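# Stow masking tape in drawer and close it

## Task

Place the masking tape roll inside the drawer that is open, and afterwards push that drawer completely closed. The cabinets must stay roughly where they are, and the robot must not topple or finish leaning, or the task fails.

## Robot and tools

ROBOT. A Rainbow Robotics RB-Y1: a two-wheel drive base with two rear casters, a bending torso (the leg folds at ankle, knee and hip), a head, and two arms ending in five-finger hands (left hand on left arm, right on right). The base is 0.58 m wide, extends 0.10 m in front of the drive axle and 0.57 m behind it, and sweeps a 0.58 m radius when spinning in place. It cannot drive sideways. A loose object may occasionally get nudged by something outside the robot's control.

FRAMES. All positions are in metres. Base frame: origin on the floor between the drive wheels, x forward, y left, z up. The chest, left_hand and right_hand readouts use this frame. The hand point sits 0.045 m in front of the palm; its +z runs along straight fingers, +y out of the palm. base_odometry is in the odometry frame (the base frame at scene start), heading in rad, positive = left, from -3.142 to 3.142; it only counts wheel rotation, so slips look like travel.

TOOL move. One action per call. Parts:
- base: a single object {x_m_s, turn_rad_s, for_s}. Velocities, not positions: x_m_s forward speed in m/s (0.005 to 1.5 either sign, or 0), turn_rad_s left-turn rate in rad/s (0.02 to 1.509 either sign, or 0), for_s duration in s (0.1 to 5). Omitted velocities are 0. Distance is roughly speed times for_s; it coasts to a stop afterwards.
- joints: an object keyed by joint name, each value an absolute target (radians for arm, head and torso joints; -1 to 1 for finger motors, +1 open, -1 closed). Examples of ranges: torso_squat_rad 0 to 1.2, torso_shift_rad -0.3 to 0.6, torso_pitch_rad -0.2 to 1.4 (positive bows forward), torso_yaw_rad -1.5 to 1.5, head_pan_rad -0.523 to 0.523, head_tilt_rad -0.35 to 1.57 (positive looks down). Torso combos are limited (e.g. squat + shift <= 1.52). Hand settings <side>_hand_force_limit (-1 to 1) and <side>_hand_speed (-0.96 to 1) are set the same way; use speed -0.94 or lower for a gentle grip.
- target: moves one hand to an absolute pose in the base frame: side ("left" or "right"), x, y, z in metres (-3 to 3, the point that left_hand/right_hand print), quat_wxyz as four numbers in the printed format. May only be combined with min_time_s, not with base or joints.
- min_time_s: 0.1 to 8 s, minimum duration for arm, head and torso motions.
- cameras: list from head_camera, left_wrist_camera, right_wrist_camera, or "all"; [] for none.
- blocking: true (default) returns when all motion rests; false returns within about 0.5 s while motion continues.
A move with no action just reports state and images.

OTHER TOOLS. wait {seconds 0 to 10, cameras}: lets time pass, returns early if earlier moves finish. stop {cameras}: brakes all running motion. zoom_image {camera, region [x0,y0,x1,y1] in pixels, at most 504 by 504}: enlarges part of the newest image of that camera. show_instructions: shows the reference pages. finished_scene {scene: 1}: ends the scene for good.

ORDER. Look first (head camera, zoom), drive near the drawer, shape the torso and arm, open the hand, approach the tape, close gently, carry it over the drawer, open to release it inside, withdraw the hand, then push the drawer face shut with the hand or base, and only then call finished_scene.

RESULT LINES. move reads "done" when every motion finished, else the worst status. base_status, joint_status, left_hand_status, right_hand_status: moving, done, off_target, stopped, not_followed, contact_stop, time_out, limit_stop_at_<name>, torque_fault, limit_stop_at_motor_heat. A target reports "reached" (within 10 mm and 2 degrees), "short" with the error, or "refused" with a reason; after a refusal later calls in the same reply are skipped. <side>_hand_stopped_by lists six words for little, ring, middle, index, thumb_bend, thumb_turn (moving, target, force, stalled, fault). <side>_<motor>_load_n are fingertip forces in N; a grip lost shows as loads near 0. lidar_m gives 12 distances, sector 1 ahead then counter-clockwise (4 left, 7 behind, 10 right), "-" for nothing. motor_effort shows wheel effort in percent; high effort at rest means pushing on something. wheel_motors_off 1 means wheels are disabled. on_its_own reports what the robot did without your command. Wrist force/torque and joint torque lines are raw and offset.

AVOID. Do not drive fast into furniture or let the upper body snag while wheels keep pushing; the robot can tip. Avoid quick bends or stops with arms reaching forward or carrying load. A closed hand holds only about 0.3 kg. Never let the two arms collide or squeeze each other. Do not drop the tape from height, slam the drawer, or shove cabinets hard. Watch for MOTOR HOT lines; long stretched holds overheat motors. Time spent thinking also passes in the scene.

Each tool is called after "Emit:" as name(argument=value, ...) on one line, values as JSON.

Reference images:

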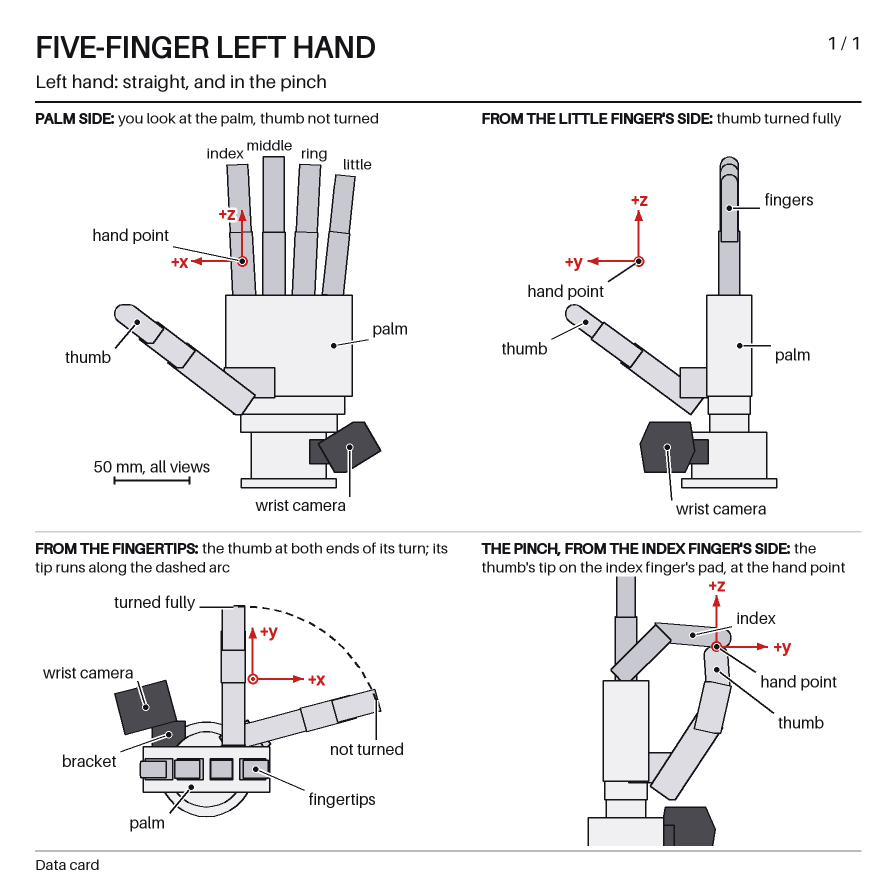

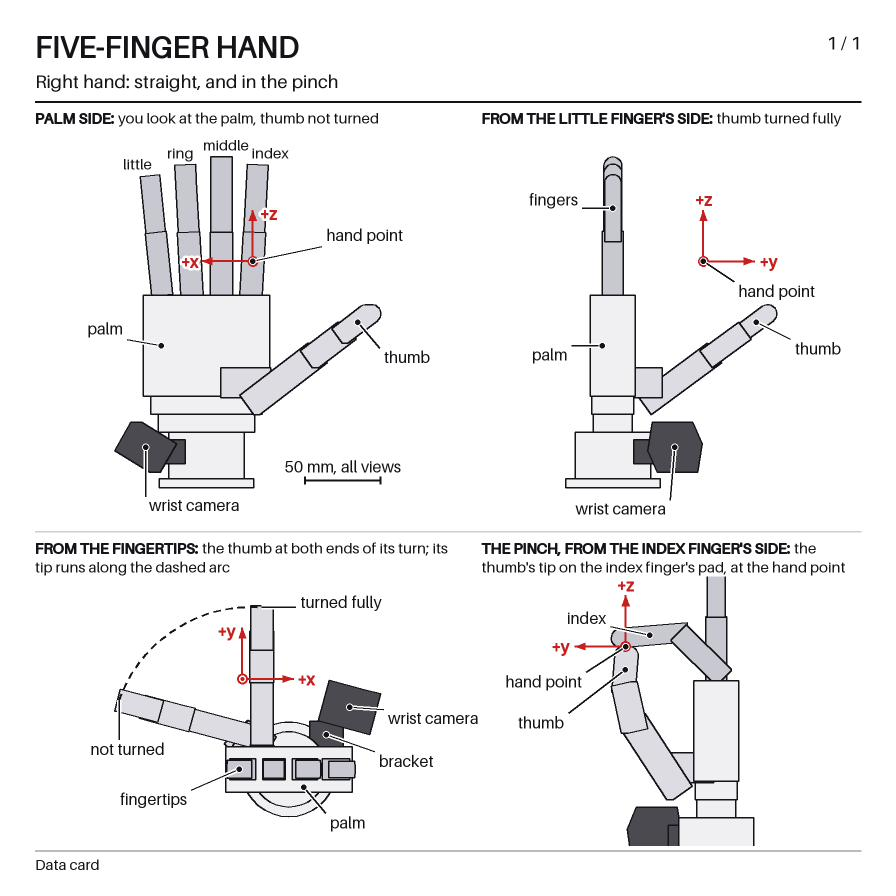

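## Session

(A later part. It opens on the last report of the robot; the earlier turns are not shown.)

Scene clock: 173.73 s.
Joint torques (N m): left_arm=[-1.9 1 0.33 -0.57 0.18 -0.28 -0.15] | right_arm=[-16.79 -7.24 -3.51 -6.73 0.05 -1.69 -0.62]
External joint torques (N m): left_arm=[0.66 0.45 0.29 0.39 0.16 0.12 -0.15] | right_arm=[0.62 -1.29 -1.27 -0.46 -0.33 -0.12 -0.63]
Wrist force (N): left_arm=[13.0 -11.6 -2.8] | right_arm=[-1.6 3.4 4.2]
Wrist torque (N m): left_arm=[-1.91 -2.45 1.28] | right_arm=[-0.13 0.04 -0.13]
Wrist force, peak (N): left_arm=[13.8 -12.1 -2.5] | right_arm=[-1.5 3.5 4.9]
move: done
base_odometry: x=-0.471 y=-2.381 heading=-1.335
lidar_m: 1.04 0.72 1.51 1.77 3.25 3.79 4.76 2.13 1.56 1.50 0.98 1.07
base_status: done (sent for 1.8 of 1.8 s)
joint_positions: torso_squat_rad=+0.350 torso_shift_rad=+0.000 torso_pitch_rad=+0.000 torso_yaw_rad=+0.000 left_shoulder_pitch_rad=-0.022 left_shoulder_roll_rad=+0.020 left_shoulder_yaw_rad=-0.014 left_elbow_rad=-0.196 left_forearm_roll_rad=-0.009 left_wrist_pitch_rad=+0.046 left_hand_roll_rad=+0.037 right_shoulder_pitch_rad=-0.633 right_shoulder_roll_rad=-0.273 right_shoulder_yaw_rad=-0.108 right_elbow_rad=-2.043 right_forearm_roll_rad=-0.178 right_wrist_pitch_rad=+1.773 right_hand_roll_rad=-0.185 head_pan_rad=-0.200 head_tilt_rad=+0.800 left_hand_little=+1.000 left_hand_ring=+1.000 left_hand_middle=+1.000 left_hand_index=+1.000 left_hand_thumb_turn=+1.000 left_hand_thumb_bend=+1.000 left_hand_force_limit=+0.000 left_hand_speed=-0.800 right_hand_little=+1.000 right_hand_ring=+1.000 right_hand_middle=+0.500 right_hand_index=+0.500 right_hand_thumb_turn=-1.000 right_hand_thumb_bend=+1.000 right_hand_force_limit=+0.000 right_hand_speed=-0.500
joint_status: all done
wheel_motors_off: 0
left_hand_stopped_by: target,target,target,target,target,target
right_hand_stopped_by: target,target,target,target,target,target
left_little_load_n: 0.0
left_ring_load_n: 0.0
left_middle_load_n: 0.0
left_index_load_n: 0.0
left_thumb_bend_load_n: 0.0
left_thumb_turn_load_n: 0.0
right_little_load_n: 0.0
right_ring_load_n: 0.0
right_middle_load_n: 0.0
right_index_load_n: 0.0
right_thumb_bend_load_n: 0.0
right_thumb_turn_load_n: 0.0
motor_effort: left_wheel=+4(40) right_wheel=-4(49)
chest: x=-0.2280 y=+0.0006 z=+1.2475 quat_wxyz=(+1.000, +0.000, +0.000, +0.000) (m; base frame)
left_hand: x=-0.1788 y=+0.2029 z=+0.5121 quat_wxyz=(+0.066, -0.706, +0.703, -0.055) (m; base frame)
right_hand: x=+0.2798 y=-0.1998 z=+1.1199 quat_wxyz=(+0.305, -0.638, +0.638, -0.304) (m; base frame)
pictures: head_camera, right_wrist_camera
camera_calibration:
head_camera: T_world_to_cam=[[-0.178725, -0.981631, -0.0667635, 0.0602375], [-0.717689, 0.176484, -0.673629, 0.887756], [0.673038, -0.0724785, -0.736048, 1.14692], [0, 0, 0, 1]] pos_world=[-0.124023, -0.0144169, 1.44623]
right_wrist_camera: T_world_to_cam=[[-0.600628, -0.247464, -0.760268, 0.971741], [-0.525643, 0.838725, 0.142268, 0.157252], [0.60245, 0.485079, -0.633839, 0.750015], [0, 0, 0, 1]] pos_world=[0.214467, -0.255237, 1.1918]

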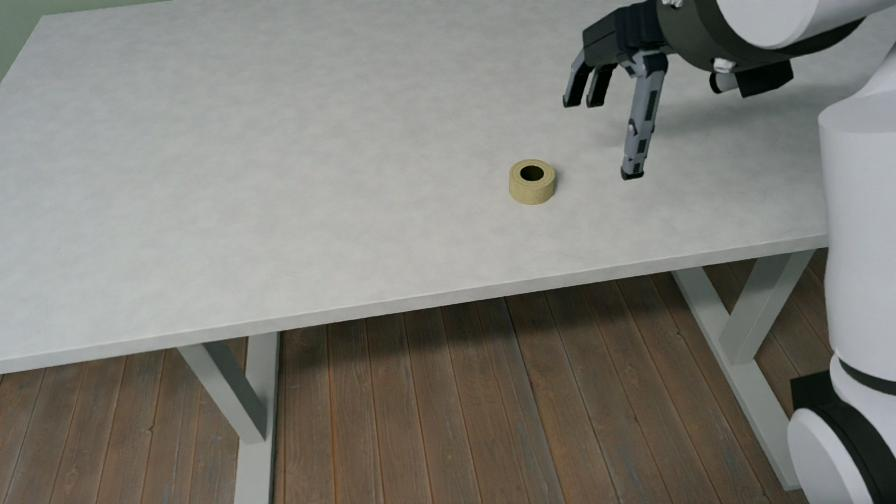

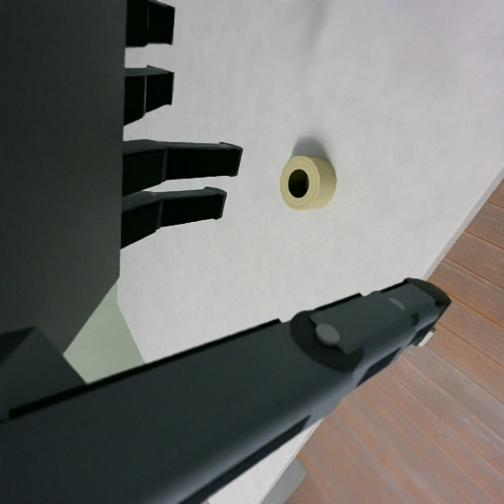

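Emit:
move(target={"side": "right", "x": 0.418, "y": -0.165, "z": 1.04, "quat_wxyz": [0.3045, -0.6382, 0.6382, -0.3045]}, min_time_s=2.5, cameras=["head_camera", "right_wrist_camera"])

Scene clock: 193.53 s.
Joint torques (N m): left_arm=[-1.9 0.72 0.38 -0.64 0.19 -0.05 -0.09] | right_arm=[-23.14 -5.35 -0.51 -9.01 0.75 -1.84 -0.34]
External joint torques (N m): left_arm=[0.66 0.18 0.34 0.32 0.17 0.35 -0.09] | right_arm=[-0.24 1.27 1.23 0.3 0.31 -0.26 -0.34]
Wrist force (N): left_arm=[12.9 -10.8 -3.3] | right_arm=[-1.4 3.8 4.2]
Wrist torque (N m): left_arm=[-1.75 -2.46 1.25] | right_arm=[0.00 0.05 -0.07]
Wrist force, peak (N): left_arm=[13.7 -11.8 -2.9] | right_arm=[-2.0 3.2 5.4]
move: done
base_odometry: x=-0.471 y=-2.381 heading=-1.335
lidar_m: 1.04 0.73 1.52 1.77 3.27 3.79 4.78 2.11 1.56 1.50 0.97 1.08
base_status: not commanded
joint_positions: torso_squat_rad=+0.350 torso_shift_rad=+0.000 torso_pitch_rad=+0.000 torso_yaw_rad=+0.000 left_shoulder_pitch_rad=-0.022 left_shoulder_roll_rad=+0.020 left_shoulder_yaw_rad=-0.014 left_elbow_rad=-0.196 left_forearm_roll_rad=-0.009 left_wrist_pitch_rad=+0.046 left_hand_roll_rad=+0.037 right_shoulder_pitch_rad=-0.870 right_shoulder_roll_rad=-0.201 right_shoulder_yaw_rad=-0.052 right_elbow_rad=-1.211 right_forearm_roll_rad=-0.077 right_wrist_pitch_rad=+1.164 right_hand_roll_rad=-0.187 head_pan_rad=-0.200 head_tilt_rad=+0.800 left_hand_little=+1.000 left_hand_ring=+1.000 left_hand_middle=+1.000 left_hand_index=+1.000 left_hand_thumb_turn=+1.000 left_hand_thumb_bend=+1.000 left_hand_force_limit=+0.000 left_hand_speed=-0.800 right_hand_little=+1.000 right_hand_ring=+1.000 right_hand_middle=+0.500 right_hand_index=+0.500 right_hand_thumb_turn=-1.000 right_hand_thumb_bend=+1.000 right_hand_force_limit=+0.000 right_hand_speed=-0.500
joint_status: all done
wheel_motors_off: 0
left_hand_stopped_by: target,target,target,target,target,target
right_hand_stopped_by: target,target,target,target,target,target
left_little_load_n: 0.0
left_ring_load_n: 0.0
left_middle_load_n: 0.0
left_index_load_n: 0.0
left_thumb_bend_load_n: 0.0
left_thumb_turn_load_n: 0.0
right_little_load_n: 0.0
right_ring_load_n: 0.0
right_middle_load_n: 0.0
right_index_load_n: 0.0
right_thumb_bend_load_n: 0.0
right_thumb_turn_load_n: 0.0
motor_effort: left_wheel=+4(4) right_wheel=-4(4)
chest: x=-0.2280 y=+0.0006 z=+1.2475 quat_wxyz=(+1.000, +0.000, +0.000, +0.000) (m; base frame)
left_hand: x=-0.1788 y=+0.2029 z=+0.5121 quat_wxyz=(+0.066, -0.706, +0.703, -0.055) (m; base frame)
right_hand: x=+0.4173 y=-0.1654 z=+1.0403 quat_wxyz=(+0.305, -0.637, +0.638, -0.305) (m; base frame)
right_hand_status: reached (checked arc, planned for 2.5 s): 1 mm and 0.1 deg off.
pictures: head_camera, right_wrist_camera
camera_calibration:
head_camera: T_world_to_cam=[[-0.178725, -0.981631, -0.0667635, 0.0602375], [-0.717689, 0.176484, -0.673629, 0.887756], [0.673038, -0.0724785, -0.736048, 1.14692], [0, 0, 0, 1]] pos_world=[-0.124023, -0.0144169, 1.44623]
right_wrist_camera: T_world_to_cam=[[-0.599293, -0.246453, -0.761648, 1.00331], [-0.524812, 0.839404, 0.141328, 0.212696], [0.6045, 0.484419, -0.632391, 0.597567], [0, 0, 0, 1]] pos_world=[0.351674, -0.220741, 1.11201]

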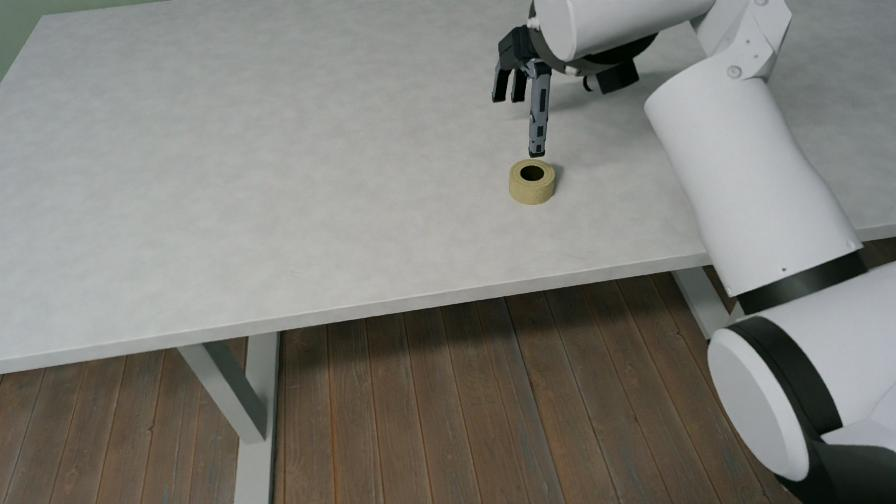

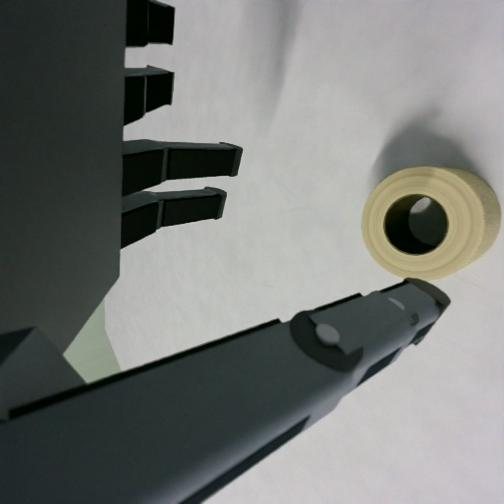

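Emit:
move(target={"side": "right", "x": 0.405, "y": -0.170, "z": 0.99, "quat_wxyz": [0.3045, -0.6382, 0.6382, -0.3045]}, min_time_s=2, cameras=["head_camera", "right_wrist_camera"])

Emit:
zoom_image(camera="head_camera", region=[450, 50, 650, 250])

Scene clock: 253.60 s.
Joint torques (N m): left_arm=[-1.62 0.98 0.18 -0.53 0.15 -0.21 -0.09] | right_arm=[-20.1 -4.61 -0.36 -10.73 0.77 -1.95 0.16]
External joint torques (N m): left_arm=[0.94 0.43 0.14 0.43 0.13 0.18 -0.09] | right_arm=[1.72 1.27 1.32 -1.17 0.33 -0.38 0.15]
Wrist force (N): left_arm=[12.9 -11.4 -2.6] | right_arm=[-1.1 3.1 4.1]
Wrist torque (N m): left_arm=[-1.93 -2.41 1.28] | right_arm=[-0.05 0.03 0.15]
Wrist force, peak (N): left_arm=[14.1 -11.4 -3.1] | right_arm=[-1.4 3.5 5.0]
move: done
base_odometry: x=-0.471 y=-2.381 heading=-1.335
lidar_m: 1.04 0.72 1.55 1.76 3.23 3.78 4.76 2.14 1.57 1.51 0.96 1.09
base_status: not commanded
joint_positions: torso_squat_rad=+0.350 torso_shift_rad=+0.000 torso_pitch_rad=+0.000 torso_yaw_rad=+0.000 left_shoulder_pitch_rad=-0.022 left_shoulder_roll_rad=+0.020 left_shoulder_yaw_rad=-0.014 left_elbow_rad=-0.196 left_forearm_roll_rad=-0.009 left_wrist_pitch_rad=+0.046 left_hand_roll_rad=+0.037 right_shoulder_pitch_rad=-0.753 right_shoulder_roll_rad=-0.179 right_shoulder_yaw_rad=-0.035 right_elbow_rad=-1.230 right_forearm_roll_rad=-0.063 right_wrist_pitch_rad=+1.069 right_hand_roll_rad=-0.183 head_pan_rad=-0.200 head_tilt_rad=+0.800 left_hand_little=+1.000 left_hand_ring=+1.000 left_hand_middle=+1.000 left_hand_index=+1.000 left_hand_thumb_turn=+1.000 left_hand_thumb_bend=+1.000 left_hand_force_limit=+0.000 left_hand_speed=-0.800 right_hand_little=+1.000 right_hand_ring=+1.000 right_hand_middle=+0.500 right_hand_index=+0.500 right_hand_thumb_turn=-1.000 right_hand_thumb_bend=+1.000 right_hand_force_limit=+0.000 right_hand_speed=-0.500
joint_status: all done
wheel_motors_off: 0
left_hand_stopped_by: target,target,target,target,target,target
right_hand_stopped_by: target,target,target,target,target,target
left_little_load_n: 0.0
left_ring_load_n: 0.0
left_middle_load_n: 0.0
left_index_load_n: 0.0
left_thumb_bend_load_n: 0.0
left_thumb_turn_load_n: 0.0
right_little_load_n: 0.0
right_ring_load_n: 0.0
right_middle_load_n: 0.0
right_index_load_n: 0.0
right_thumb_bend_load_n: 0.0
right_thumb_turn_load_n: 0.0
motor_effort: left_wheel=+4(4) right_wheel=-4(4)
chest: x=-0.2280 y=+0.0006 z=+1.2475 quat_wxyz=(+1.000, +0.000, +0.000, +0.000) (m; base frame)
left_hand: x=-0.1788 y=+0.2029 z=+0.5121 quat_wxyz=(+0.066, -0.706, +0.703, -0.055) (m; base frame)
right_hand: x=+0.4047 y=-0.1703 z=+0.9903 quat_wxyz=(+0.304, -0.638, +0.638, -0.305) (m; base frame)
right_hand_status: reached (checked arc, planned for 2.0 s): 1 mm and 0.0 deg off.
pictures: head_camera, right_wrist_camera
camera_calibration:
head_camera: T_world_to_cam=[[-0.178725, -0.981631, -0.0667635, 0.0602375], [-0.717689, 0.176484, -0.673629, 0.887756], [0.673038, -0.0724785, -0.736048, 1.14692], [0, 0, 0, 1]] pos_world=[-0.124023, -0.0144169, 1.44623]
right_wrist_camera: T_world_to_cam=[[-0.600769, -0.246923, -0.760332, 0.955707], [-0.525014, 0.839108, 0.142329, 0.216358], [0.602857, 0.484692, -0.633749, 0.578053], [0, 0, 0, 1]] pos_world=[0.339268, -0.225739, 1.0622]

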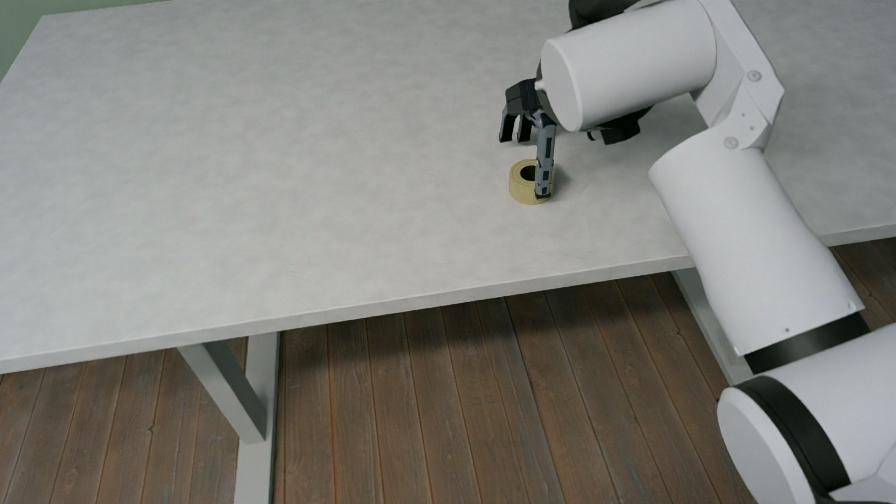

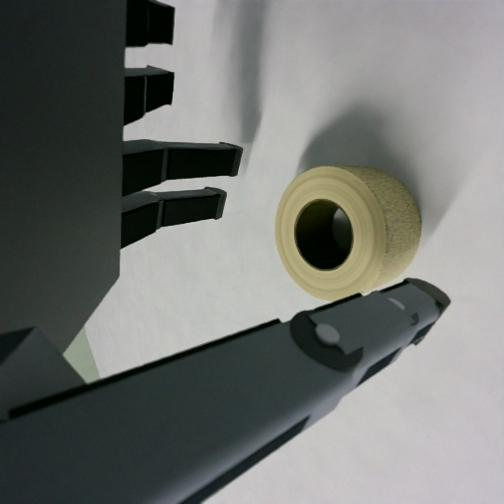

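Scaled by 2.520 from the camera's 896x504 image, which has a finer 1280x720 frame.

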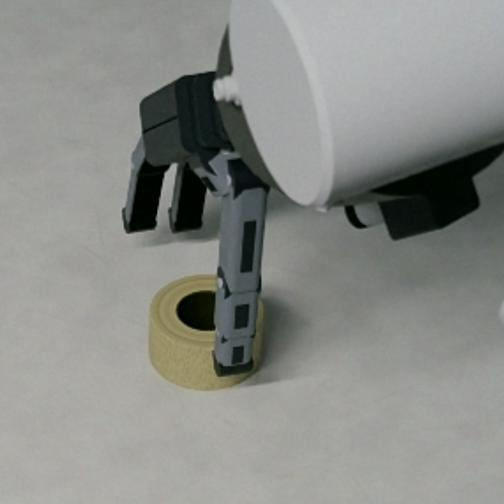

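Emit:
move(target={"side": "right", "x": 0.402, "y": -0.169, "z": 0.972, "quat_wxyz": [0.3045, -0.6382, 0.6382, -0.3045]}, min_time_s=1.5, cameras=["head_camera", "right_wrist_camera"])

Emit:
zoom_image(camera="head_camera", region=[450, 50, 650, 250])

Scene clock: 274.00 s.
Joint torques (N m): left_arm=[-2.23 1.13 0.33 -0.61 0.14 -0.2 -0.12] | right_arm=[-19.39 -4.19 0.03 -9.61 0.64 -1.95 -0.59]
External joint torques (N m): left_arm=[0.32 0.59 0.29 0.35 0.13 0.2 -0.13] | right_arm=[2.15 1.41 1.64 0.05 0.2 -0.37 -0.59]
Wrist force (N): left_arm=[12.8 -11.5 -3.6] | right_arm=[-2.3 3.3 3.9]
Wrist torque (N m): left_arm=[-1.91 -2.45 1.27] | right_arm=[-0.07 0.19 -0.14]
Wrist force, peak (N): left_arm=[14.1 -11.3 -2.9] | right_arm=[-1.3 3.5 5.1]
move: done
base_odometry: x=-0.471 y=-2.381 heading=-1.335
lidar_m: 1.04 0.73 1.51 1.77 3.25 3.79 4.77 2.14 1.56 1.50 0.98 1.09
base_status: not commanded
joint_positions: torso_squat_rad=+0.350 torso_shift_rad=+0.000 torso_pitch_rad=+0.000 torso_yaw_rad=+0.000 left_shoulder_pitch_rad=-0.022 left_shoulder_roll_rad=+0.020 left_shoulder_yaw_rad=-0.014 left_elbow_rad=-0.196 left_forearm_roll_rad=-0.009 left_wrist_pitch_rad=+0.046 left_hand_roll_rad=+0.037 right_shoulder_pitch_rad=-0.724 right_shoulder_roll_rad=-0.168 right_shoulder_yaw_rad=-0.027 right_elbow_rad=-1.212 right_forearm_roll_rad=-0.052 right_wrist_pitch_rad=+1.021 right_hand_roll_rad=-0.187 head_pan_rad=-0.200 head_tilt_rad=+0.800 left_hand_little=+1.000 left_hand_ring=+1.000 left_hand_middle=+1.000 left_hand_index=+1.000 left_hand_thumb_turn=+1.000 left_hand_thumb_bend=+1.000 left_hand_force_limit=+0.000 left_hand_speed=-0.800 right_hand_little=+1.000 right_hand_ring=+1.000 right_hand_middle=+0.500 right_hand_index=+0.500 right_hand_thumb_turn=-1.000 right_hand_thumb_bend=+1.000 right_hand_force_limit=+0.000 right_hand_speed=-0.500
joint_status: all done
wheel_motors_off: 0
left_hand_stopped_by: target,target,target,target,target,target
right_hand_stopped_by: target,target,target,target,target,target
left_little_load_n: 0.0
left_ring_load_n: 0.0
left_middle_load_n: 0.0
left_index_load_n: 0.0
left_thumb_bend_load_n: -0.5
left_thumb_turn_load_n: 0.0
right_little_load_n: 0.0
right_ring_load_n: 0.0
right_middle_load_n: 0.0
right_index_load_n: 0.0
right_thumb_bend_load_n: 0.0
right_thumb_turn_load_n: 0.0
motor_effort: left_wheel=+4(4) right_wheel=-4(4)
chest: x=-0.2280 y=+0.0006 z=+1.2475 quat_wxyz=(+1.000, +0.000, +0.000, +0.000) (m; base frame)
left_hand: x=-0.1788 y=+0.2029 z=+0.5121 quat_wxyz=(+0.066, -0.706, +0.703, -0.055) (m; base frame)
right_hand: x=+0.4021 y=-0.1693 z=+0.9723 quat_wxyz=(+0.305, -0.638, +0.638, -0.305) (m; base frame)
right_hand_status: reached (checked arc, planned for 1.5 s): 0 mm and 0.0 deg off.
pictures: head_camera, right_wrist_camera
camera_calibration:
head_camera: T_world_to_cam=[[-0.178725, -0.981631, -0.0667635, 0.0602375], [-0.717689, 0.176484, -0.673629, 0.887756], [0.673038, -0.0724785, -0.736048, 1.14692], [0, 0, 0, 1]] pos_world=[-0.124023, -0.0144169, 1.44623]
right_wrist_camera: T_world_to_cam=[[-0.600498, -0.247048, -0.760506, 0.940769], [-0.525161, 0.839054, 0.142105, 0.216987], [0.602999, 0.484722, -0.633591, 0.567522], [0, 0, 0, 1]] pos_world=[0.336669, -0.224739, 1.0442]

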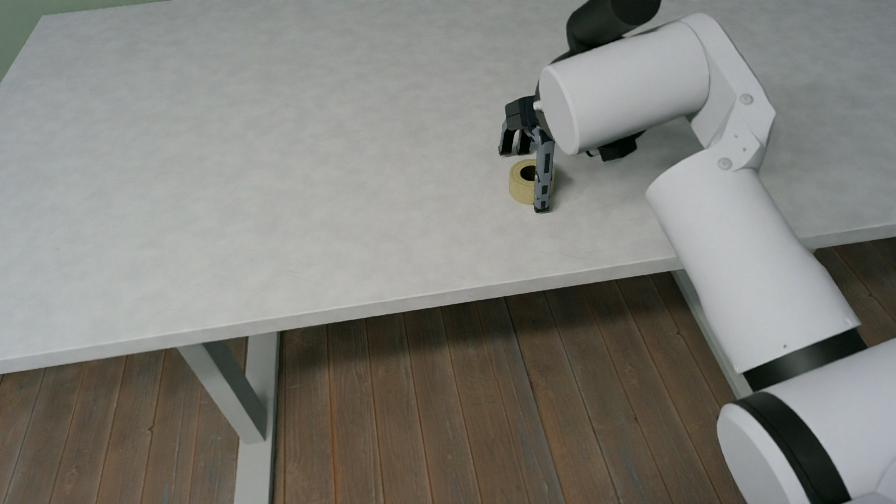

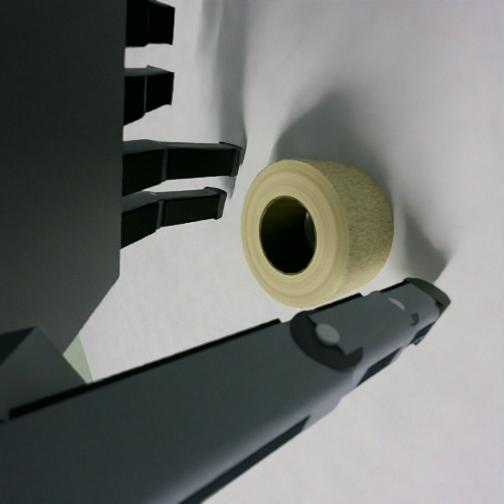

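Scaled by 2.520 from the camera's 896x504 image, which has a finer 1280x720 frame.

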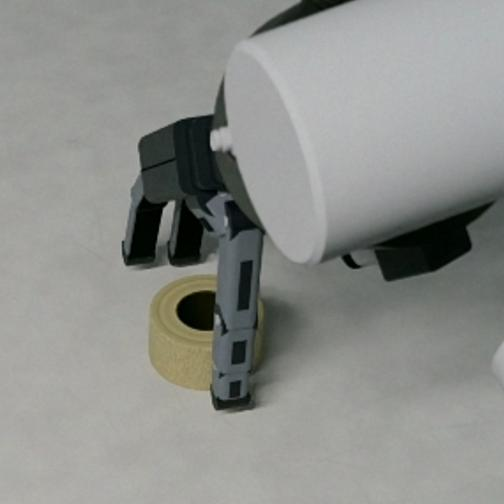

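Emit:
move(target={"side": "right", "x": 0.398, "y": -0.173, "z": 0.964, "quat_wxyz": [0.3045, -0.6382, 0.6382, -0.3045]}, min_time_s=1.5, cameras=["head_camera", "right_wrist_camera"])

Emit:
zoom_image(camera="head_camera", region=[450, 50, 650, 250])

Emit:
zoom_image(camera="right_wrist_camera", region=[200, 120, 500, 420])

Scene clock: 306.07 s.
Joint torques (N m): left_arm=[-2.05 0.82 0.2 -0.58 0.1 -0.21 -0.04] | right_arm=[-10.87 -8.9 -0.68 -4.4 1.08 1.49 0.49]
External joint torques (N m): left_arm=[0.52 0.28 0.16 0.39 0.08 0.19 -0.04] | right_arm=[10.41 -3.38 0.95 5.27 0.65 3.07 0.48]
Wrist force (N): left_arm=[13.0 -11.2 -3.6] | right_arm=[-5.6 -5.8 -3.1]
Wrist torque (N m): left_arm=[-1.87 -2.49 1.27] | right_arm=[0.75 -0.08 -0.11]
Wrist force, peak (N): left_arm=[13.7 -11.5 -2.9] | right_arm=[-5.8 -7.4 -4.5]
move: done
base_odometry: x=-0.471 y=-2.381 heading=-1.335
lidar_m: 1.03 0.73 1.52 1.77 3.25 3.78 4.77 2.13 1.56 1.49 0.98 1.07
base_status: not commanded
joint_positions: torso_squat_rad=+0.350 torso_shift_rad=+0.000 torso_pitch_rad=+0.000 torso_yaw_rad=+0.000 left_shoulder_pitch_rad=-0.022 left_shoulder_roll_rad=+0.020 left_shoulder_yaw_rad=-0.014 left_elbow_rad=-0.196 left_forearm_roll_rad=-0.009 left_wrist_pitch_rad=+0.046 left_hand_roll_rad=+0.037 right_shoulder_pitch_rad=-0.700 right_shoulder_roll_rad=-0.168 right_shoulder_yaw_rad=-0.026 right_elbow_rad=-1.226 right_forearm_roll_rad=-0.056 right_wrist_pitch_rad=+1.008 right_hand_roll_rad=-0.182 head_pan_rad=-0.200 head_tilt_rad=+0.800 left_hand_little=+1.000 left_hand_ring=+1.000 left_hand_middle=+1.000 left_hand_index=+1.000 left_hand_thumb_turn=+1.000 left_hand_thumb_bend=+1.000 left_hand_force_limit=+0.000 left_hand_speed=-0.800 right_hand_little=+1.000 right_hand_ring=+1.000 right_hand_middle=+0.501 right_hand_index=+0.500 right_hand_thumb_turn=-1.000 right_hand_thumb_bend=+1.000 right_hand_force_limit=+0.000 right_hand_speed=-0.500
joint_status: all done
wheel_motors_off: 0
left_hand_stopped_by: target,target,target,target,target,target
right_hand_stopped_by: target,target,target,target,target,target
left_little_load_n: 0.0
left_ring_load_n: 0.0
left_middle_load_n: 0.0
left_index_load_n: 0.0
left_thumb_bend_load_n: 0.0
left_thumb_turn_load_n: 0.0
right_little_load_n: 0.0
right_ring_load_n: 0.0
right_middle_load_n: 5.5
right_index_load_n: 0.0
right_thumb_bend_load_n: 0.0
right_thumb_turn_load_n: 0.0
motor_effort: left_wheel=+4(4) right_wheel=-4(5)
chest: x=-0.2281 y=+0.0007 z=+1.2475 quat_wxyz=(+1.000, +0.000, +0.000, +0.000) (m; base frame)
left_hand: x=-0.1787 y=+0.2029 z=+0.5121 quat_wxyz=(+0.066, -0.706, +0.703, -0.055) (m; base frame)
right_hand: x=+0.3990 y=-0.1717 z=+0.9665 quat_wxyz=(+0.306, -0.638, +0.637, -0.305) (m; base frame)
right_hand_status: reached (checked arc, planned for 1.5 s): 3 mm and 0.3 deg off.
pictures: head_camera, right_wrist_camera
camera_calibration:
head_camera: T_world_to_cam=[[-0.17869, -0.981643, -0.0666897, 0.060099], [-0.717456, 0.176382, -0.673904, 0.888039], [0.673296, -0.0725728, -0.735803, 1.14673], [0, 0, 0, 1]] pos_world=[-0.124222, -0.0144171, 1.44623]
right_wrist_camera: T_world_to_cam=[[-0.597175, -0.247115, -0.763096, 0.935013], [-0.527098, 0.838006, 0.141117, 0.219746], [0.604607, 0.486498, -0.63069, 0.563699], [0, 0, 0, 1]] pos_world=[0.333377, -0.227331, 1.03801]

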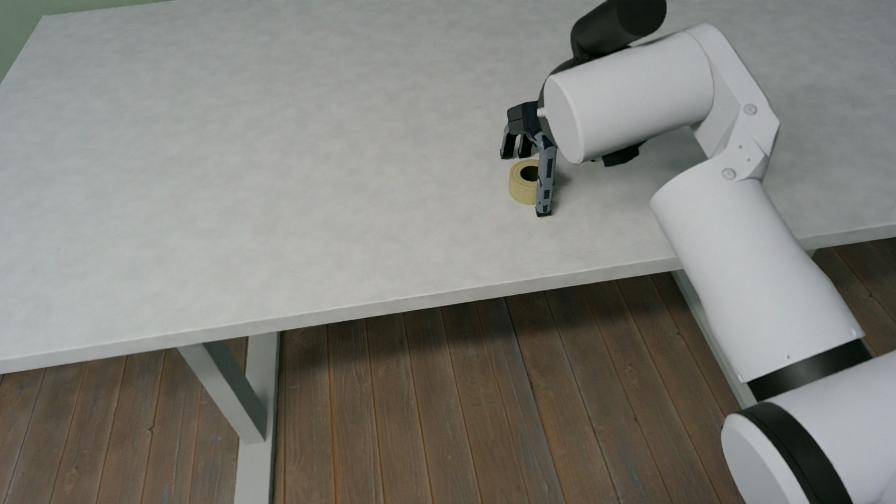

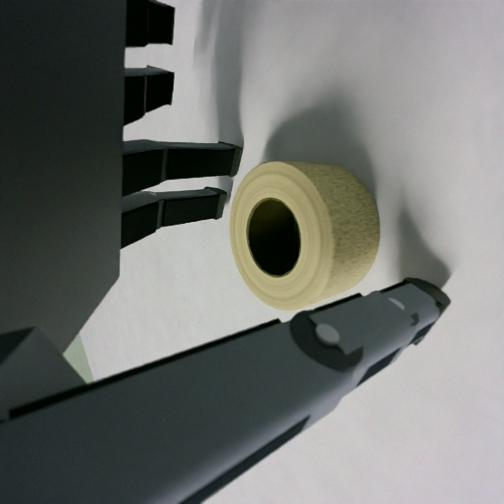

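Scaled by 2.520 from the camera's 896x504 image, which has a finer 1280x720 frame.

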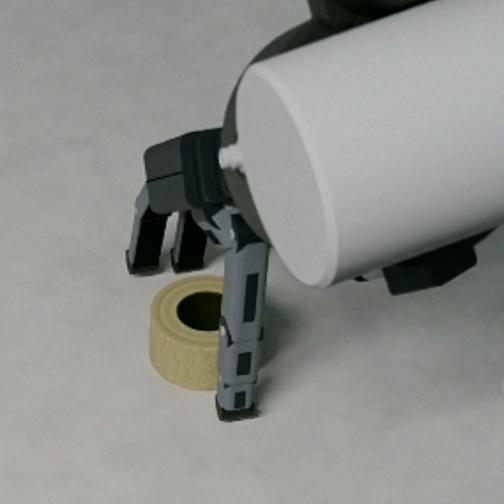

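Scaled by 1.680 from the camera's 504x504 image, which has a finer 720x720 frame.

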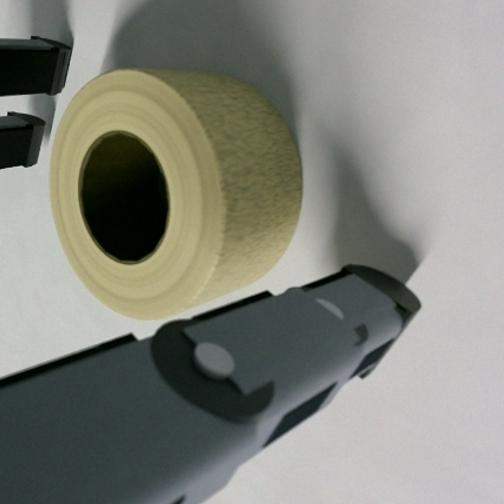

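Emit:
move(target={"side": "right", "x": 0.398, "y": -0.172, "z": 0.972, "quat_wxyz": [0.3045, -0.6382, 0.6382, -0.3045]}, min_time_s=1, cameras=[])

Emit:
move(joints={"right_hand_ring": 0.5}, cameras=[])

Emit:
move(joints={"right_hand_speed": -0.9, "right_hand_force_limit": 0.0, "right_hand_index": -0.3, "right_hand_middle": -0.3, "right_hand_ring": -0.3}, cameras=["head_camera", "right_wrist_camera"])

Emit:
zoom_image(camera="head_camera", region=[450, 50, 650, 250])

Scene clock: 322.30 s.
Joint torques (N m): left_arm=[-1.9 0.96 0.08 -0.57 0.12 -0.2 -0.03] | right_arm=[-22.05 -7.23 -3.58 -10.61 0.26 -1.64 -0.42]
External joint torques (N m): left_arm=[0.67 0.41 0.04 0.39 0.11 0.2 -0.03] | right_arm=[-0.74 -1.67 -1.93 -0.98 -0.17 -0.06 -0.43]
Wrist force (N): left_arm=[13.8 -11.3 -2.6] | right_arm=[-1.3 3.4 4.4]
Wrist torque (N m): left_arm=[-1.92 -2.59 1.35] | right_arm=[-0.03 0.06 0.10]
Wrist force, peak (N): left_arm=[14.1 -11.2 -3.2] | right_arm=[-6.0 -7.8 -4.5]
move: done
base_odometry: x=-0.471 y=-2.381 heading=-1.335
lidar_m: 1.04 0.72 1.51 1.76 3.26 3.78 4.78 2.11 1.56 1.51 0.99 1.08
base_status: not commanded
joint_positions: torso_squat_rad=+0.350 torso_shift_rad=+0.000 torso_pitch_rad=+0.000 torso_yaw_rad=+0.000 left_shoulder_pitch_rad=-0.022 left_shoulder_roll_rad=+0.020 left_shoulder_yaw_rad=-0.014 left_elbow_rad=-0.196 left_forearm_roll_rad=-0.009 left_wrist_pitch_rad=+0.046 left_hand_roll_rad=+0.037 right_shoulder_pitch_rad=-0.706 right_shoulder_roll_rad=-0.170 right_shoulder_yaw_rad=-0.027 right_elbow_rad=-1.239 right_forearm_roll_rad=-0.057 right_wrist_pitch_rad=+1.032 right_hand_roll_rad=-0.182 head_pan_rad=-0.200 head_tilt_rad=+0.800 left_hand_little=+1.000 left_hand_ring=+1.000 left_hand_middle=+1.000 left_hand_index=+1.000 left_hand_thumb_turn=+1.000 left_hand_thumb_bend=+1.000 left_hand_force_limit=+0.000 left_hand_speed=-0.800 right_hand_little=+1.000 right_hand_ring=+1.000 right_hand_middle=+0.500 right_hand_index=+0.500 right_hand_thumb_turn=-1.000 right_hand_thumb_bend=+1.000 right_hand_force_limit=+0.000 right_hand_speed=-0.500
joint_status: all done
wheel_motors_off: 0
left_hand_stopped_by: target,target,target,target,target,target
right_hand_stopped_by: target,target,target,target,target,target
left_little_load_n: 0.0
left_ring_load_n: 0.0
left_middle_load_n: 0.0
left_index_load_n: 0.0
left_thumb_bend_load_n: 0.0
left_thumb_turn_load_n: 0.0
right_little_load_n: 0.0
right_ring_load_n: 0.0
right_middle_load_n: 0.0
right_index_load_n: 0.0
right_thumb_bend_load_n: 0.0
right_thumb_turn_load_n: 0.0
motor_effort: left_wheel=+4(4) right_wheel=-4(5)
chest: x=-0.2281 y=+0.0007 z=+1.2475 quat_wxyz=(+1.000, +0.000, +0.000, +0.000) (m; base frame)
left_hand: x=-0.1787 y=+0.2029 z=+0.5121 quat_wxyz=(+0.066, -0.706, +0.703, -0.055) (m; base frame)
right_hand: x=+0.3980 y=-0.1717 z=+0.9715 quat_wxyz=(+0.304, -0.638, +0.638, -0.304) (m; base frame)
right_hand_status: reached (checked arc, planned for 1.0 s): 1 mm and 0.0 deg off.
pictures: none
No camera images: "cameras" was empty.

Scene clock: 323.13 s.
Joint torques (N m): left_arm=[-1.96 0.93 0.04 -0.52 0.23 -0.18 -0.2] | right_arm=[-21.5 -8.07 -3.64 -10.74 0.06 -1.56 -0.43]
External joint torques (N m): left_arm=[0.61 0.39 0 0.44 0.21 0.21 -0.2] | right_arm=[-0.19 -2.51 -1.98 -1.1 -0.37 0.01 -0.44]
Wrist force (N): left_arm=[13.2 -10.6 -3.2] | right_arm=[-0.8 3.9 4.6]
Wrist torque (N m): left_arm=[-1.71 -2.49 1.25] | right_arm=[0.06 -0.04 0.09]
Wrist force, peak (N): left_arm=[13.3 -11.3 -3.0] | right_arm=[-1.4 3.7 4.8]
move: done
base_odometry: x=-0.471 y=-2.381 heading=-1.335
lidar_m: 1.05 0.71 1.53 1.78 3.25 3.80 4.78 2.11 1.56 1.51 0.98 1.09
base_status: not commanded
joint_positions: torso_squat_rad=+0.350 torso_shift_rad=+0.000 torso_pitch_rad=+0.000 torso_yaw_rad=+0.000 left_shoulder_pitch_rad=-0.022 left_shoulder_roll_rad=+0.020 left_shoulder_yaw_rad=-0.014 left_elbow_rad=-0.196 left_forearm_roll_rad=-0.009 left_wrist_pitch_rad=+0.046 left_hand_roll_rad=+0.037 right_shoulder_pitch_rad=-0.706 right_shoulder_roll_rad=-0.170 right_shoulder_yaw_rad=-0.027 right_elbow_rad=-1.239 right_forearm_roll_rad=-0.057 right_wrist_pitch_rad=+1.032 right_hand_roll_rad=-0.182 head_pan_rad=-0.200 head_tilt_rad=+0.800 left_hand_little=+1.000 left_hand_ring=+1.000 left_hand_middle=+1.000 left_hand_index=+1.000 left_hand_thumb_turn=+1.000 left_hand_thumb_bend=+1.000 left_hand_force_limit=+0.000 left_hand_speed=-0.800 right_hand_little=+1.000 right_hand_ring=+0.500 right_hand_middle=+0.500 right_hand_index=+0.500 right_hand_thumb_turn=-1.000 right_hand_thumb_bend=+1.000 right_hand_force_limit=+0.000 right_hand_speed=-0.500
joint_status: all done
wheel_motors_off: 0
left_hand_stopped_by: target,target,target,target,target,target
right_hand_stopped_by: target,target,target,target,target,target
left_little_load_n: 0.0
left_ring_load_n: 0.0
left_middle_load_n: 0.0
left_index_load_n: 0.0
left_thumb_bend_load_n: 0.0
left_thumb_turn_load_n: 0.0
right_little_load_n: 0.0
right_ring_load_n: 0.0
right_middle_load_n: -0.5
right_index_load_n: 0.0
right_thumb_bend_load_n: 0.0
right_thumb_turn_load_n: 0.0
motor_effort: left_wheel=+4(4) right_wheel=-4(5)
chest: x=-0.2281 y=+0.0007 z=+1.2475 quat_wxyz=(+1.000, +0.000, +0.000, +0.000) (m; base frame)
left_hand: x=-0.1787 y=+0.2029 z=+0.5121 quat_wxyz=(+0.066, -0.706, +0.703, -0.055) (m; base frame)
right_hand: x=+0.3980 y=-0.1717 z=+0.9715 quat_wxyz=(+0.304, -0.638, +0.638, -0.304) (m; base frame)
pictures: none
No camera images: "cameras" was empty.

Scene clock: 326.47 s.
Joint torques (N m): left_arm=[-2.2 1.15 0.51 -0.46 0.2 -0.14 -0.07] | right_arm=[-20.37 -6.44 -2.71 -9.5 0.12 -1.73 -0.59]
External joint torques (N m): left_arm=[0.36 0.6 0.47 0.5 0.19 0.26 -0.07] | right_arm=[0.94 -0.88 -1.06 0.12 -0.31 -0.17 -0.6]
Wrist force (N): left_arm=[13.1 -11.6 -2.3] | right_arm=[-1.1 3.8 4.4]
Wrist torque (N m): left_arm=[-1.97 -2.42 1.28] | right_arm=[0.05 0.01 0.02]
Wrist force, peak (N): left_arm=[14.0 -11.6 -3.0] | right_arm=[-1.2 4.5 4.6]
move: off_target
base_odometry: x=-0.471 y=-2.381 heading=-1.335
lidar_m: 1.04 0.70 1.52 1.77 3.27 3.79 4.77 2.13 1.56 1.51 0.98 1.09
base_status: not commanded
joint_positions: torso_squat_rad=+0.350 torso_shift_rad=+0.000 torso_pitch_rad=+0.000 torso_yaw_rad=+0.000 left_shoulder_pitch_rad=-0.022 left_shoulder_roll_rad=+0.020 left_shoulder_yaw_rad=-0.014 left_elbow_rad=-0.196 left_forearm_roll_rad=-0.009 left_wrist_pitch_rad=+0.046 left_hand_roll_rad=+0.037 right_shoulder_pitch_rad=-0.706 right_shoulder_roll_rad=-0.170 right_shoulder_yaw_rad=-0.027 right_elbow_rad=-1.240 right_forearm_roll_rad=-0.057 right_wrist_pitch_rad=+1.032 right_hand_roll_rad=-0.182 head_pan_rad=-0.200 head_tilt_rad=+0.800 left_hand_little=+1.000 left_hand_ring=+1.000 left_hand_middle=+1.000 left_hand_index=+1.000 left_hand_thumb_turn=+1.000 left_hand_thumb_bend=+1.000 left_hand_force_limit=+0.000 left_hand_speed=-0.800 right_hand_little=+1.000 right_hand_ring=-0.300 right_hand_middle=-0.075 right_hand_index=-0.122 right_hand_thumb_turn=-1.000 right_hand_thumb_bend=+1.000 right_hand_force_limit=+0.000 right_hand_speed=-0.900
joint_status: right_hand_middle off_target (ended at -0.075, target -0.300); right_hand_index off_target (ended at -0.122, target -0.300); the others done
wheel_motors_off: 0
left_hand_stopped_by: target,target,target,target,target,target
right_hand_stopped_by: target,target,force,force,target,target
left_little_load_n: -0.5
left_ring_load_n: 0.0
left_middle_load_n: 0.0
left_index_load_n: 0.0
left_thumb_bend_load_n: 0.0
left_thumb_turn_load_n: 0.0
right_little_load_n: 0.0
right_ring_load_n: 0.0
right_middle_load_n: 3.5
right_index_load_n: 5.5
right_thumb_bend_load_n: 1.5
right_thumb_turn_load_n: 0.5
motor_effort: left_wheel=+4(4) right_wheel=-4(5)
chest: x=-0.2281 y=+0.0007 z=+1.2475 quat_wxyz=(+1.000, +0.000, +0.000, +0.000) (m; base frame)
left_hand: x=-0.1787 y=+0.2029 z=+0.5121 quat_wxyz=(+0.066, -0.706, +0.703, -0.055) (m; base frame)
right_hand: x=+0.3982 y=-0.1716 z=+0.9719 quat_wxyz=(+0.305, -0.638, +0.638, -0.305) (m; base frame)
pictures: head_camera, right_wrist_camera
camera_calibration:
head_camera: T_world_to_cam=[[-0.178637, -0.981648, -0.0667492, 0.0601916], [-0.717516, 0.17639, -0.673838, 0.887936], [0.673246, -0.0724789, -0.735858, 1.14681], [0, 0, 0, 1]] pos_world=[-0.124222, -0.014417, 1.44623]
right_wrist_camera: T_world_to_cam=[[-0.600463, -0.247718, -0.760316, 0.937167], [-0.525998, 0.838511, 0.142215, 0.217047], [0.602304, 0.485319, -0.633794, 0.571361], [0, 0, 0, 1]] pos_world=[0.332767, -0.227136, 1.0438]

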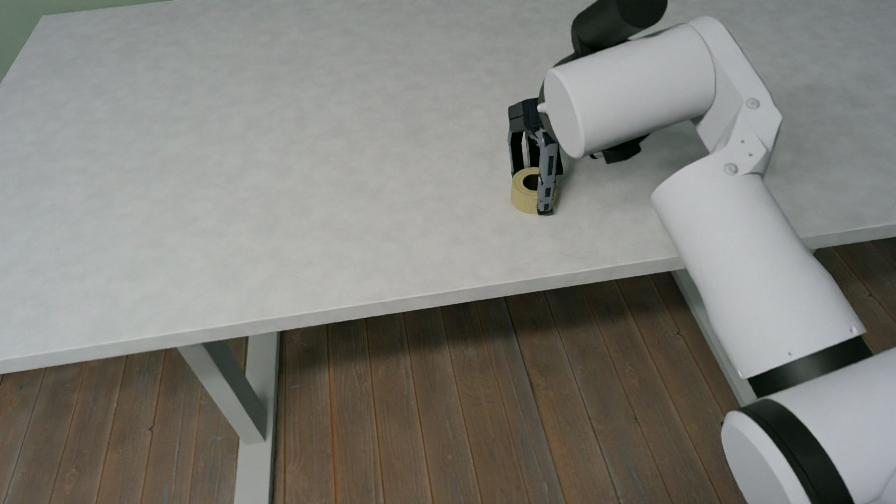

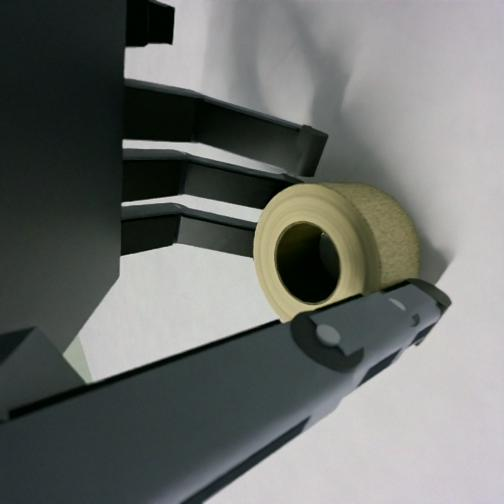

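Scaled by 2.520 from the camera's 896x504 image, which has a finer 1280x720 frame.

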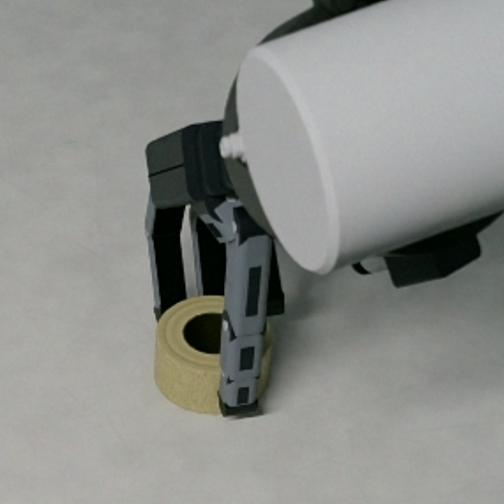

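Emit:
move(joints={"right_hand_force_limit": 0.3, "right_hand_index": -0.35, "right_hand_middle": -0.35}, cameras=[])

Emit:
move(target={"side": "right", "x": 0.390, "y": -0.172, "z": 1.03, "quat_wxyz": [0.3045, -0.6382, 0.6382, -0.3045]}, min_time_s=2.5, cameras=["head_camera", "right_wrist_camera"])

Emit:
zoom_image(camera="head_camera", region=[450, 30, 650, 230])

Scene clock: 335.73 s.
Joint torques (N m): left_arm=[-1.88 0.82 -0.04 -0.61 0.07 -0.2 -0.17] | right_arm=[-20.18 -6.67 -3.67 -9.36 0.24 -1.53 -0.29]
External joint torques (N m): left_arm=[0.68 0.27 -0.08 0.35 0.05 0.2 -0.17] | right_arm=[1.13 -1.11 -2.01 0.27 -0.19 0.03 -0.3]
Wrist force (N): left_arm=[13.4 -11.2 -2.9] | right_arm=[-1.4 4.0 4.9]
Wrist torque (N m): left_arm=[-1.85 -2.51 1.29] | right_arm=[0.03 0.04 0.05]
Wrist force, peak (N): left_arm=[13.5 -11.8 -3.5] | right_arm=[-2.2 4.0 4.8]
move: off_target
base_odometry: x=-0.471 y=-2.381 heading=-1.335
lidar_m: 1.04 0.72 1.51 1.77 3.26 3.77 4.77 2.12 1.56 1.50 0.99 1.08
base_status: not commanded
joint_positions: torso_squat_rad=+0.350 torso_shift_rad=+0.000 torso_pitch_rad=+0.000 torso_yaw_rad=+0.000 left_shoulder_pitch_rad=-0.022 left_shoulder_roll_rad=+0.020 left_shoulder_yaw_rad=-0.014 left_elbow_rad=-0.196 left_forearm_roll_rad=-0.009 left_wrist_pitch_rad=+0.046 left_hand_roll_rad=+0.037 right_shoulder_pitch_rad=-0.706 right_shoulder_roll_rad=-0.170 right_shoulder_yaw_rad=-0.027 right_elbow_rad=-1.240 right_forearm_roll_rad=-0.057 right_wrist_pitch_rad=+1.032 right_hand_roll_rad=-0.182 head_pan_rad=-0.200 head_tilt_rad=+0.800 left_hand_little=+1.000 left_hand_ring=+1.000 left_hand_middle=+1.000 left_hand_index=+1.000 left_hand_thumb_turn=+1.000 left_hand_thumb_bend=+1.000 left_hand_force_limit=+0.000 left_hand_speed=-0.800 right_hand_little=+1.000 right_hand_ring=-0.300 right_hand_middle=-0.091 right_hand_index=-0.130 right_hand_thumb_turn=-1.000 right_hand_thumb_bend=+1.001 right_hand_force_limit=+0.300 right_hand_speed=-0.900
joint_status: right_hand_middle off_target (ended at -0.091, target -0.350); right_hand_index off_target (ended at -0.130, target -0.350); the others done
wheel_motors_off: 0
left_hand_stopped_by: target,target,target,target,target,target
right_hand_stopped_by: target,target,force,force,target,target
left_little_load_n: 0.0
left_ring_load_n: 0.0
left_middle_load_n: 0.0
left_index_load_n: 0.0
left_thumb_bend_load_n: 0.0
left_thumb_turn_load_n: 0.0
right_little_load_n: 0.0
right_ring_load_n: 0.0
right_middle_load_n: 9.0
right_index_load_n: 6.0
right_thumb_bend_load_n: 2.0
right_thumb_turn_load_n: 1.0
motor_effort: left_wheel=+4(4) right_wheel=-4(5)
chest: x=-0.2281 y=+0.0007 z=+1.2475 quat_wxyz=(+1.000, +0.000, +0.000, +0.000) (m; base frame)
left_hand: x=-0.1787 y=+0.2029 z=+0.5121 quat_wxyz=(+0.066, -0.706, +0.703, -0.055) (m; base frame)
right_hand: x=+0.3982 y=-0.1716 z=+0.9719 quat_wxyz=(+0.305, -0.638, +0.638, -0.304) (m; base frame)
pictures: none
No camera images: "cameras" was empty.

Scene clock: 338.57 s.
Joint torques (N m): left_arm=[-2.18 1.03 0.26 -0.49 0.11 -0.13 -0.14] | right_arm=[-22.37 -8.15 -3.61 -10.5 0 -1.65 -0.39]
External joint torques (N m): left_arm=[0.39 0.48 0.22 0.47 0.1 0.27 -0.14] | right_arm=[-0.97 -2.23 -1.71 -1.38 -0.44 -0.09 -0.39]
Wrist force (N): left_arm=[12.9 -10.7 -3.3] | right_arm=[-1.2 3.2 4.8]
Wrist torque (N m): left_arm=[-1.78 -2.42 1.28] | right_arm=[-0.13 -0.03 0.00]
Wrist force, peak (N): left_arm=[13.8 -11.5 -3.3] | right_arm=[-1.8 4.1 5.2]
move: done
base_odometry: x=-0.471 y=-2.381 heading=-1.335
lidar_m: 1.04 0.72 1.53 1.77 3.25 3.79 4.78 2.13 1.57 1.50 0.98 1.07
base_status: not commanded
joint_positions: torso_squat_rad=+0.350 torso_shift_rad=+0.000 torso_pitch_rad=+0.000 torso_yaw_rad=+0.000 left_shoulder_pitch_rad=-0.022 left_shoulder_roll_rad=+0.020 left_shoulder_yaw_rad=-0.014 left_elbow_rad=-0.196 left_forearm_roll_rad=-0.009 left_wrist_pitch_rad=+0.046 left_hand_roll_rad=+0.037 right_shoulder_pitch_rad=-0.749 right_shoulder_roll_rad=-0.196 right_shoulder_yaw_rad=-0.042 right_elbow_rad=-1.394 right_forearm_roll_rad=-0.078 right_wrist_pitch_rad=+1.231 right_hand_roll_rad=-0.182 head_pan_rad=-0.200 head_tilt_rad=+0.800 left_hand_little=+1.000 left_hand_ring=+1.000 left_hand_middle=+1.000 left_hand_index=+1.000 left_hand_thumb_turn=+1.000 left_hand_thumb_bend=+1.000 left_hand_force_limit=+0.000 left_hand_speed=-0.800 right_hand_little=+1.000 right_hand_ring=-0.300 right_hand_middle=-0.091 right_hand_index=-0.130 right_hand_thumb_turn=-1.000 right_hand_thumb_bend=+1.001 right_hand_force_limit=+0.300 right_hand_speed=-0.900
joint_status: all done
wheel_motors_off: 0
left_hand_stopped_by: target,target,target,target,target,target
right_hand_stopped_by: target,target,force,force,target,target
left_little_load_n: 0.0
left_ring_load_n: 0.0
left_middle_load_n: 0.0
left_index_load_n: 0.0
left_thumb_bend_load_n: 0.0
left_thumb_turn_load_n: 0.0
right_little_load_n: 0.0
right_ring_load_n: 0.0
right_middle_load_n: 8.5
right_index_load_n: 6.5
right_thumb_bend_load_n: 2.0
right_thumb_turn_load_n: 1.0
motor_effort: left_wheel=+4(5) right_wheel=-4(5)
chest: x=-0.2281 y=+0.0007 z=+1.2475 quat_wxyz=(+1.000, +0.000, +0.000, +0.000) (m; base frame)
left_hand: x=-0.1787 y=+0.2029 z=+0.5121 quat_wxyz=(+0.066, -0.706, +0.703, -0.055) (m; base frame)
right_hand: x=+0.3898 y=-0.1717 z=+1.0296 quat_wxyz=(+0.304, -0.638, +0.638, -0.304) (m; base frame)
right_hand_status: reached (checked arc, planned for 2.5 s): 1 mm and 0.0 deg off.
pictures: head_camera, right_wrist_camera
camera_calibration:
head_camera: T_world_to_cam=[[-0.178637, -0.981648, -0.0667492, 0.0601916], [-0.717516, 0.17639, -0.673838, 0.887936], [0.673246, -0.0724789, -0.735858, 1.14681], [0, 0, 0, 1]] pos_world=[-0.124222, -0.014417, 1.44623]
right_wrist_camera: T_world_to_cam=[[-0.601241, -0.247606, -0.759737, 0.975665], [-0.525706, 0.838608, 0.142723, 0.203927], [0.601782, 0.485209, -0.634374, 0.613762], [0, 0, 0, 1]] pos_world=[0.324465, -0.227237, 1.1015]

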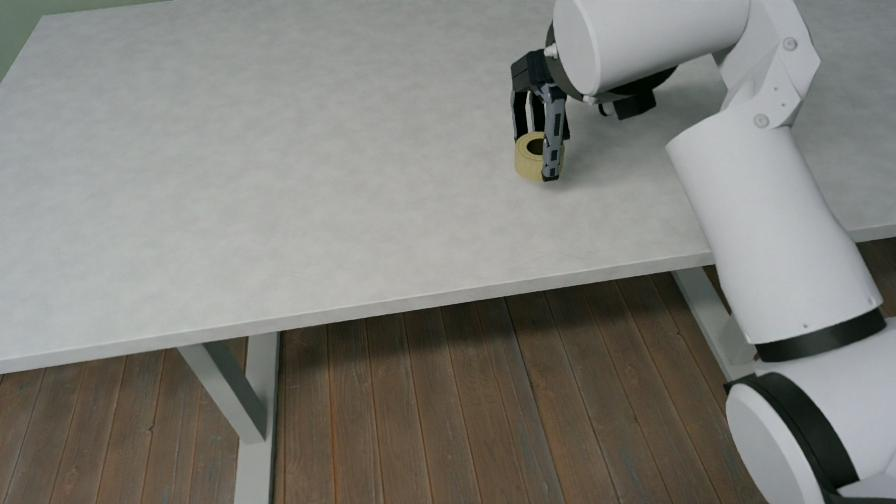

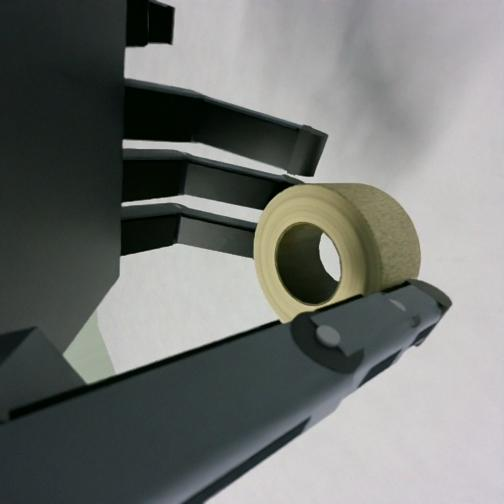

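Scaled by 2.520 from the camera's 896x504 image, which has a finer 1280x720 frame.

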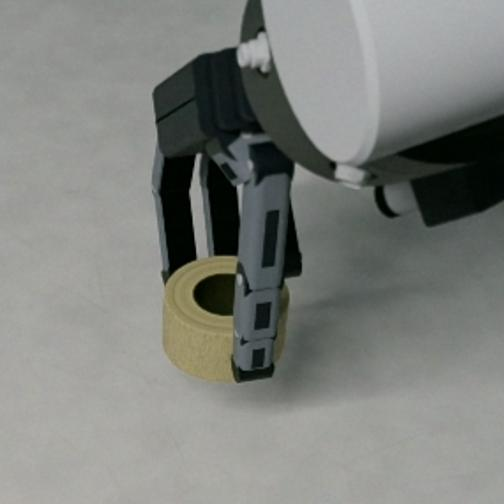

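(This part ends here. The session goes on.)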